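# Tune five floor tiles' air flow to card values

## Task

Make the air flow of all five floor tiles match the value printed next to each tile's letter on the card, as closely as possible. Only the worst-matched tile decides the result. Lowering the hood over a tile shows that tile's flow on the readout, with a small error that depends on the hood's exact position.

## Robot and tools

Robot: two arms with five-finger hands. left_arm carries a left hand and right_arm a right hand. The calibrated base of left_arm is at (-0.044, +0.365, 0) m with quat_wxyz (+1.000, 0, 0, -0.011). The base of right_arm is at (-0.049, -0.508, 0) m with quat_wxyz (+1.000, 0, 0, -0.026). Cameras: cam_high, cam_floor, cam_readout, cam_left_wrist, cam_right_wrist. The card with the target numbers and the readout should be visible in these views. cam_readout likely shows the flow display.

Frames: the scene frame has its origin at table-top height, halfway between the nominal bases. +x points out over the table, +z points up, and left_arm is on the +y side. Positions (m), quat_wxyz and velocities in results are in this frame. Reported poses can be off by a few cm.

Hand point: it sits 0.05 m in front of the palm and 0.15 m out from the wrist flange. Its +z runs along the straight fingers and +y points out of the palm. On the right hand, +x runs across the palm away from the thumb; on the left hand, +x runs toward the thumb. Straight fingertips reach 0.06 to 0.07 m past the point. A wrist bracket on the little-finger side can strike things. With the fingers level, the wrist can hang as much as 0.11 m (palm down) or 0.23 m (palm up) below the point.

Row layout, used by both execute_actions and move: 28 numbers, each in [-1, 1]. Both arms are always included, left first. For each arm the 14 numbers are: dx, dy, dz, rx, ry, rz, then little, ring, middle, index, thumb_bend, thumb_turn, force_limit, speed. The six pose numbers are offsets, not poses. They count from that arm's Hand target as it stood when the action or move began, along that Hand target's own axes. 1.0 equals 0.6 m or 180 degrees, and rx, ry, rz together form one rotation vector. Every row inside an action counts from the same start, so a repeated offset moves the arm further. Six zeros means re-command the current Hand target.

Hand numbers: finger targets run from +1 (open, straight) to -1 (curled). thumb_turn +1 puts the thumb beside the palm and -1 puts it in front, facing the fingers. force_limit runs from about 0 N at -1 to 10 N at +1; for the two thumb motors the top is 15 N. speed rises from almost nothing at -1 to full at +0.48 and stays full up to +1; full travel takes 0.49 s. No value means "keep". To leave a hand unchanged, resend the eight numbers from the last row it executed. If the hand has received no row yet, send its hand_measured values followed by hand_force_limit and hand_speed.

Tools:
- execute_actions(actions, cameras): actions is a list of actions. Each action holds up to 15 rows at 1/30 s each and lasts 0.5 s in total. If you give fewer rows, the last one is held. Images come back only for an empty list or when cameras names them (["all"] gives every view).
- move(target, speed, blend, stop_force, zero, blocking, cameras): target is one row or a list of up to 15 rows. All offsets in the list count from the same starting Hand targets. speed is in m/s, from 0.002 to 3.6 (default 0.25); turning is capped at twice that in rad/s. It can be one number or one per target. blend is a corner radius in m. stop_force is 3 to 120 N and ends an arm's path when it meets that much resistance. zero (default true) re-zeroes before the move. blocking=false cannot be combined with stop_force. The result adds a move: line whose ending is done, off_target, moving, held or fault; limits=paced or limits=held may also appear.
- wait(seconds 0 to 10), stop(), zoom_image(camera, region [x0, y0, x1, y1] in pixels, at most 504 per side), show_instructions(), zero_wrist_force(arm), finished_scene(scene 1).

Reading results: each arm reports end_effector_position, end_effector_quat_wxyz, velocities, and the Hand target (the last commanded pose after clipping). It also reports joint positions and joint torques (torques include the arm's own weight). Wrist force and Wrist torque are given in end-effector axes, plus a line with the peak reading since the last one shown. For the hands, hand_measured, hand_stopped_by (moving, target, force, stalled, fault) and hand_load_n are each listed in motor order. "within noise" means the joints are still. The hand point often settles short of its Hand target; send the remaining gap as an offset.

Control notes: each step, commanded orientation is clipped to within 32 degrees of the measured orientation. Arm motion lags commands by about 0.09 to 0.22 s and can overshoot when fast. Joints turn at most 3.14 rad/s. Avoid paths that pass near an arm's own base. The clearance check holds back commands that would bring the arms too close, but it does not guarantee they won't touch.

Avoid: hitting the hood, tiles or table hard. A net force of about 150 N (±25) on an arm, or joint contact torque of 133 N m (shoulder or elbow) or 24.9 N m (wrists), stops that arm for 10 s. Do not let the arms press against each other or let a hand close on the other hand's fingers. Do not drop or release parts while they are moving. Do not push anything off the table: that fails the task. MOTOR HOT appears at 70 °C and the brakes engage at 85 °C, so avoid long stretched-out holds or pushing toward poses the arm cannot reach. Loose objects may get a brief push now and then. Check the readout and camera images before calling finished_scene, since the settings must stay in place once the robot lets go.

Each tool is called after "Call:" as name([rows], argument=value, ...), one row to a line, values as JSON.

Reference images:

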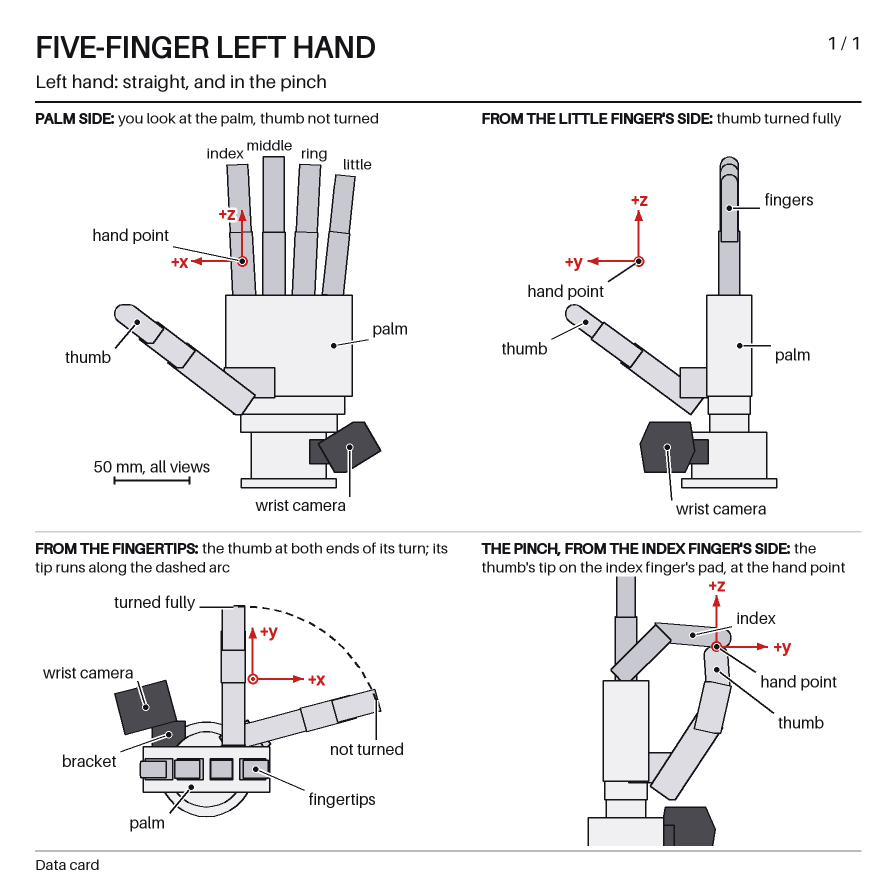

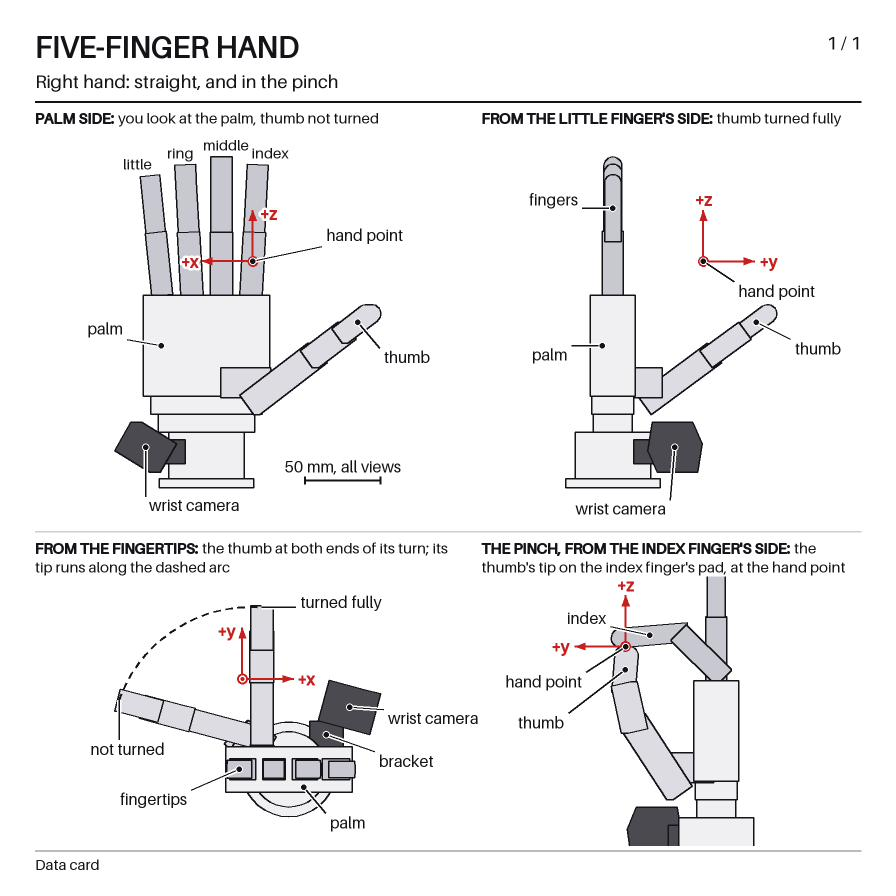

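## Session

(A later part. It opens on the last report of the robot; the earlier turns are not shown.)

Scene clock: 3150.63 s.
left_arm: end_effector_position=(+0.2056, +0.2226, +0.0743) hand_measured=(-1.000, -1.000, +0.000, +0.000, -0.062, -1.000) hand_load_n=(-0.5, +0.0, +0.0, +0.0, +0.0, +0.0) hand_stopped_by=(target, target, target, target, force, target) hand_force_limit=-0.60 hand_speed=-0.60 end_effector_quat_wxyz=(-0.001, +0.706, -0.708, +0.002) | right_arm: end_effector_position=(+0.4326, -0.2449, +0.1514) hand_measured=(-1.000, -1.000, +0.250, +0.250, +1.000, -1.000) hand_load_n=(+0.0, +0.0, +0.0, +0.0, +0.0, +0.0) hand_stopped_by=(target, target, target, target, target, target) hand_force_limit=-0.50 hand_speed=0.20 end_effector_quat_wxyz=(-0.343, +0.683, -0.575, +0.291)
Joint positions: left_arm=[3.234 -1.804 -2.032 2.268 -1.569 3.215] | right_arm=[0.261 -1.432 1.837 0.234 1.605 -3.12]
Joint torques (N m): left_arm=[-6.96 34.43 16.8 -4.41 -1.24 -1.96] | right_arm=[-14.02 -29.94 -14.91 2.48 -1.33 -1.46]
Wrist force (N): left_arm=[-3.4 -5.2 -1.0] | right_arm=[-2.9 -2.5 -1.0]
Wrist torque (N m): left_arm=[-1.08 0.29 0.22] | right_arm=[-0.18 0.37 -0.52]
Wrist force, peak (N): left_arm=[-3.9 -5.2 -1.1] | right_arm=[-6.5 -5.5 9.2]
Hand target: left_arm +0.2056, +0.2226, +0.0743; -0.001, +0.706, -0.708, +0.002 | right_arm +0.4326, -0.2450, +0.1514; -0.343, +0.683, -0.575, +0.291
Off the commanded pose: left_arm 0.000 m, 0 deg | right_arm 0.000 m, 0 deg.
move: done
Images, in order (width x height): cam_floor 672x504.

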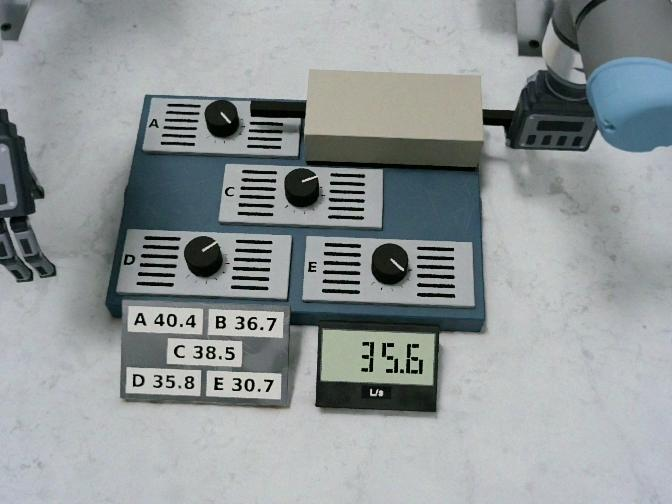

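Call:
move([
  [0,0,0,0,0,0,-1,-1,0,0,1,-1,-0.5,0,0,0,0,0,0,0,-1,-1,0.25,0.25,1,-1,-0.5,0.2],
  [0,-0.0133,0.0025,0.125,0,0,-1,-1,0,0,1,-1,-0.5,0,0,0,0,0,0,0,-1,-1,0.25,0.25,1,-1,-0.5,0.2],
  [0,-0.0267,0.005,0.25,0,0,-1,-1,0,0,1,-1,-0.5,0,0,0,0,0,0,0,-1,-1,0.25,0.25,1,-1,-0.5,0.2],
  [0,-0.0267,-0.1333,0.25,0,0,-1,-1,0,0,1,-1,-0.5,0,0,0,0,0,0,0,-1,-1,0.25,0.25,1,-1,-0.5,0.2],
  [-0.25,-0.0267,-0.1333,0.25,0,0,-1,-1,0,0,1,-1,-0.5,0,0,0,0,0,0,0,-1,-1,0.25,0.25,1,-1,-0.5,0.2],
], speed=[0.15,0.15,0.15,0.25,0.25], blend=[0,0.002,0.002,0.01,0], cameras=["cam_floor", "cam_readout"])

Scene clock: 3162.67 s.
left_arm: end_effector_position=(+0.2222, +0.3727, +0.1541) hand_measured=(-1.000, -1.000, +0.000, +0.000, +1.000, -1.000) hand_load_n=(+0.0, +0.0, +0.0, +0.0, +0.0, +0.0) hand_stopped_by=(target, target, target, target, target, target) hand_force_limit=-0.50 hand_speed=0.00 end_effector_quat_wxyz=(-0.270, +0.652, -0.654, +0.272) | right_arm: end_effector_position=(+0.4326, -0.2450, +0.1514) hand_measured=(-1.000, -1.000, +0.250, +0.250, +1.000, -1.000) hand_load_n=(+0.0, +0.0, +0.0, +0.0, +0.0, +0.0) hand_stopped_by=(target, target, target, target, target, target) hand_force_limit=-0.50 hand_speed=0.20 end_effector_quat_wxyz=(-0.343, +0.683, -0.575, +0.291)
Joint positions: left_arm=[4.794 -0.996 -2.544 1.905 -0.786 4.802] | right_arm=[0.261 -1.432 1.837 0.234 1.605 -3.12]
Joint torques (N m): left_arm=[5.11 -20.62 17.84 -3.23 -0.47 1.84] | right_arm=[-14.07 -29.27 -12.95 1.45 -1.37 -1.62]
Wrist force (N): left_arm=[-3.9 -6.5 0.3] | right_arm=[-2.9 -2.7 -1.3]
Wrist torque (N m): left_arm=[-1.51 0.45 0.50] | right_arm=[-0.19 0.37 -0.52]
Wrist force, peak (N): left_arm=[-6.2 -6.5 0.6] | right_arm=[-3.2 -3.0 -1.2]
Hand target: left_arm +0.2218, +0.3727, +0.1542; -0.271, +0.652, -0.654, +0.273 | right_arm +0.4326, -0.2450, +0.1514; -0.343, +0.683, -0.575, +0.291
Off the commanded pose: left_arm 0.000 m, 0 deg | right_arm 0.000 m, 0 deg.
move: done
Images, in order (width x height): cam_floor 672x504, cam_readout 672x504.

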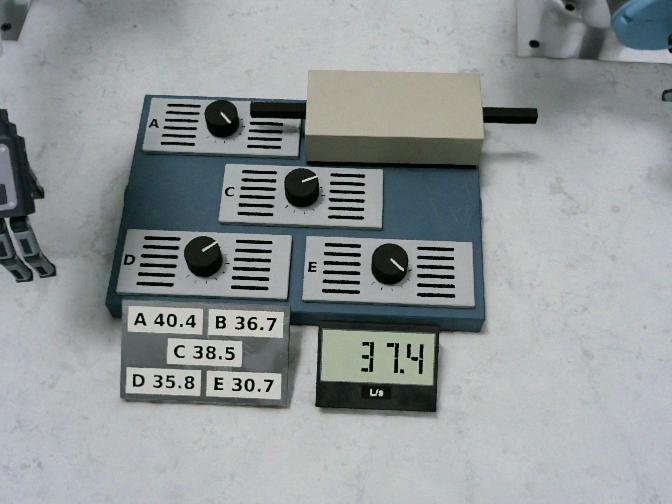

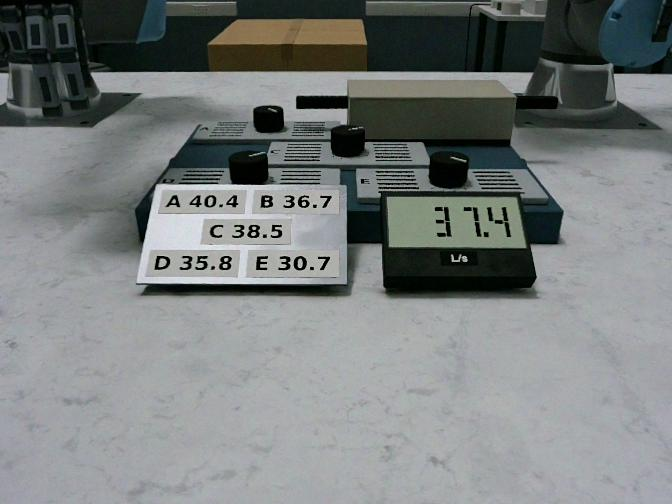

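Call:
finished_scene(scene=1)

The scene is finished: the task was done.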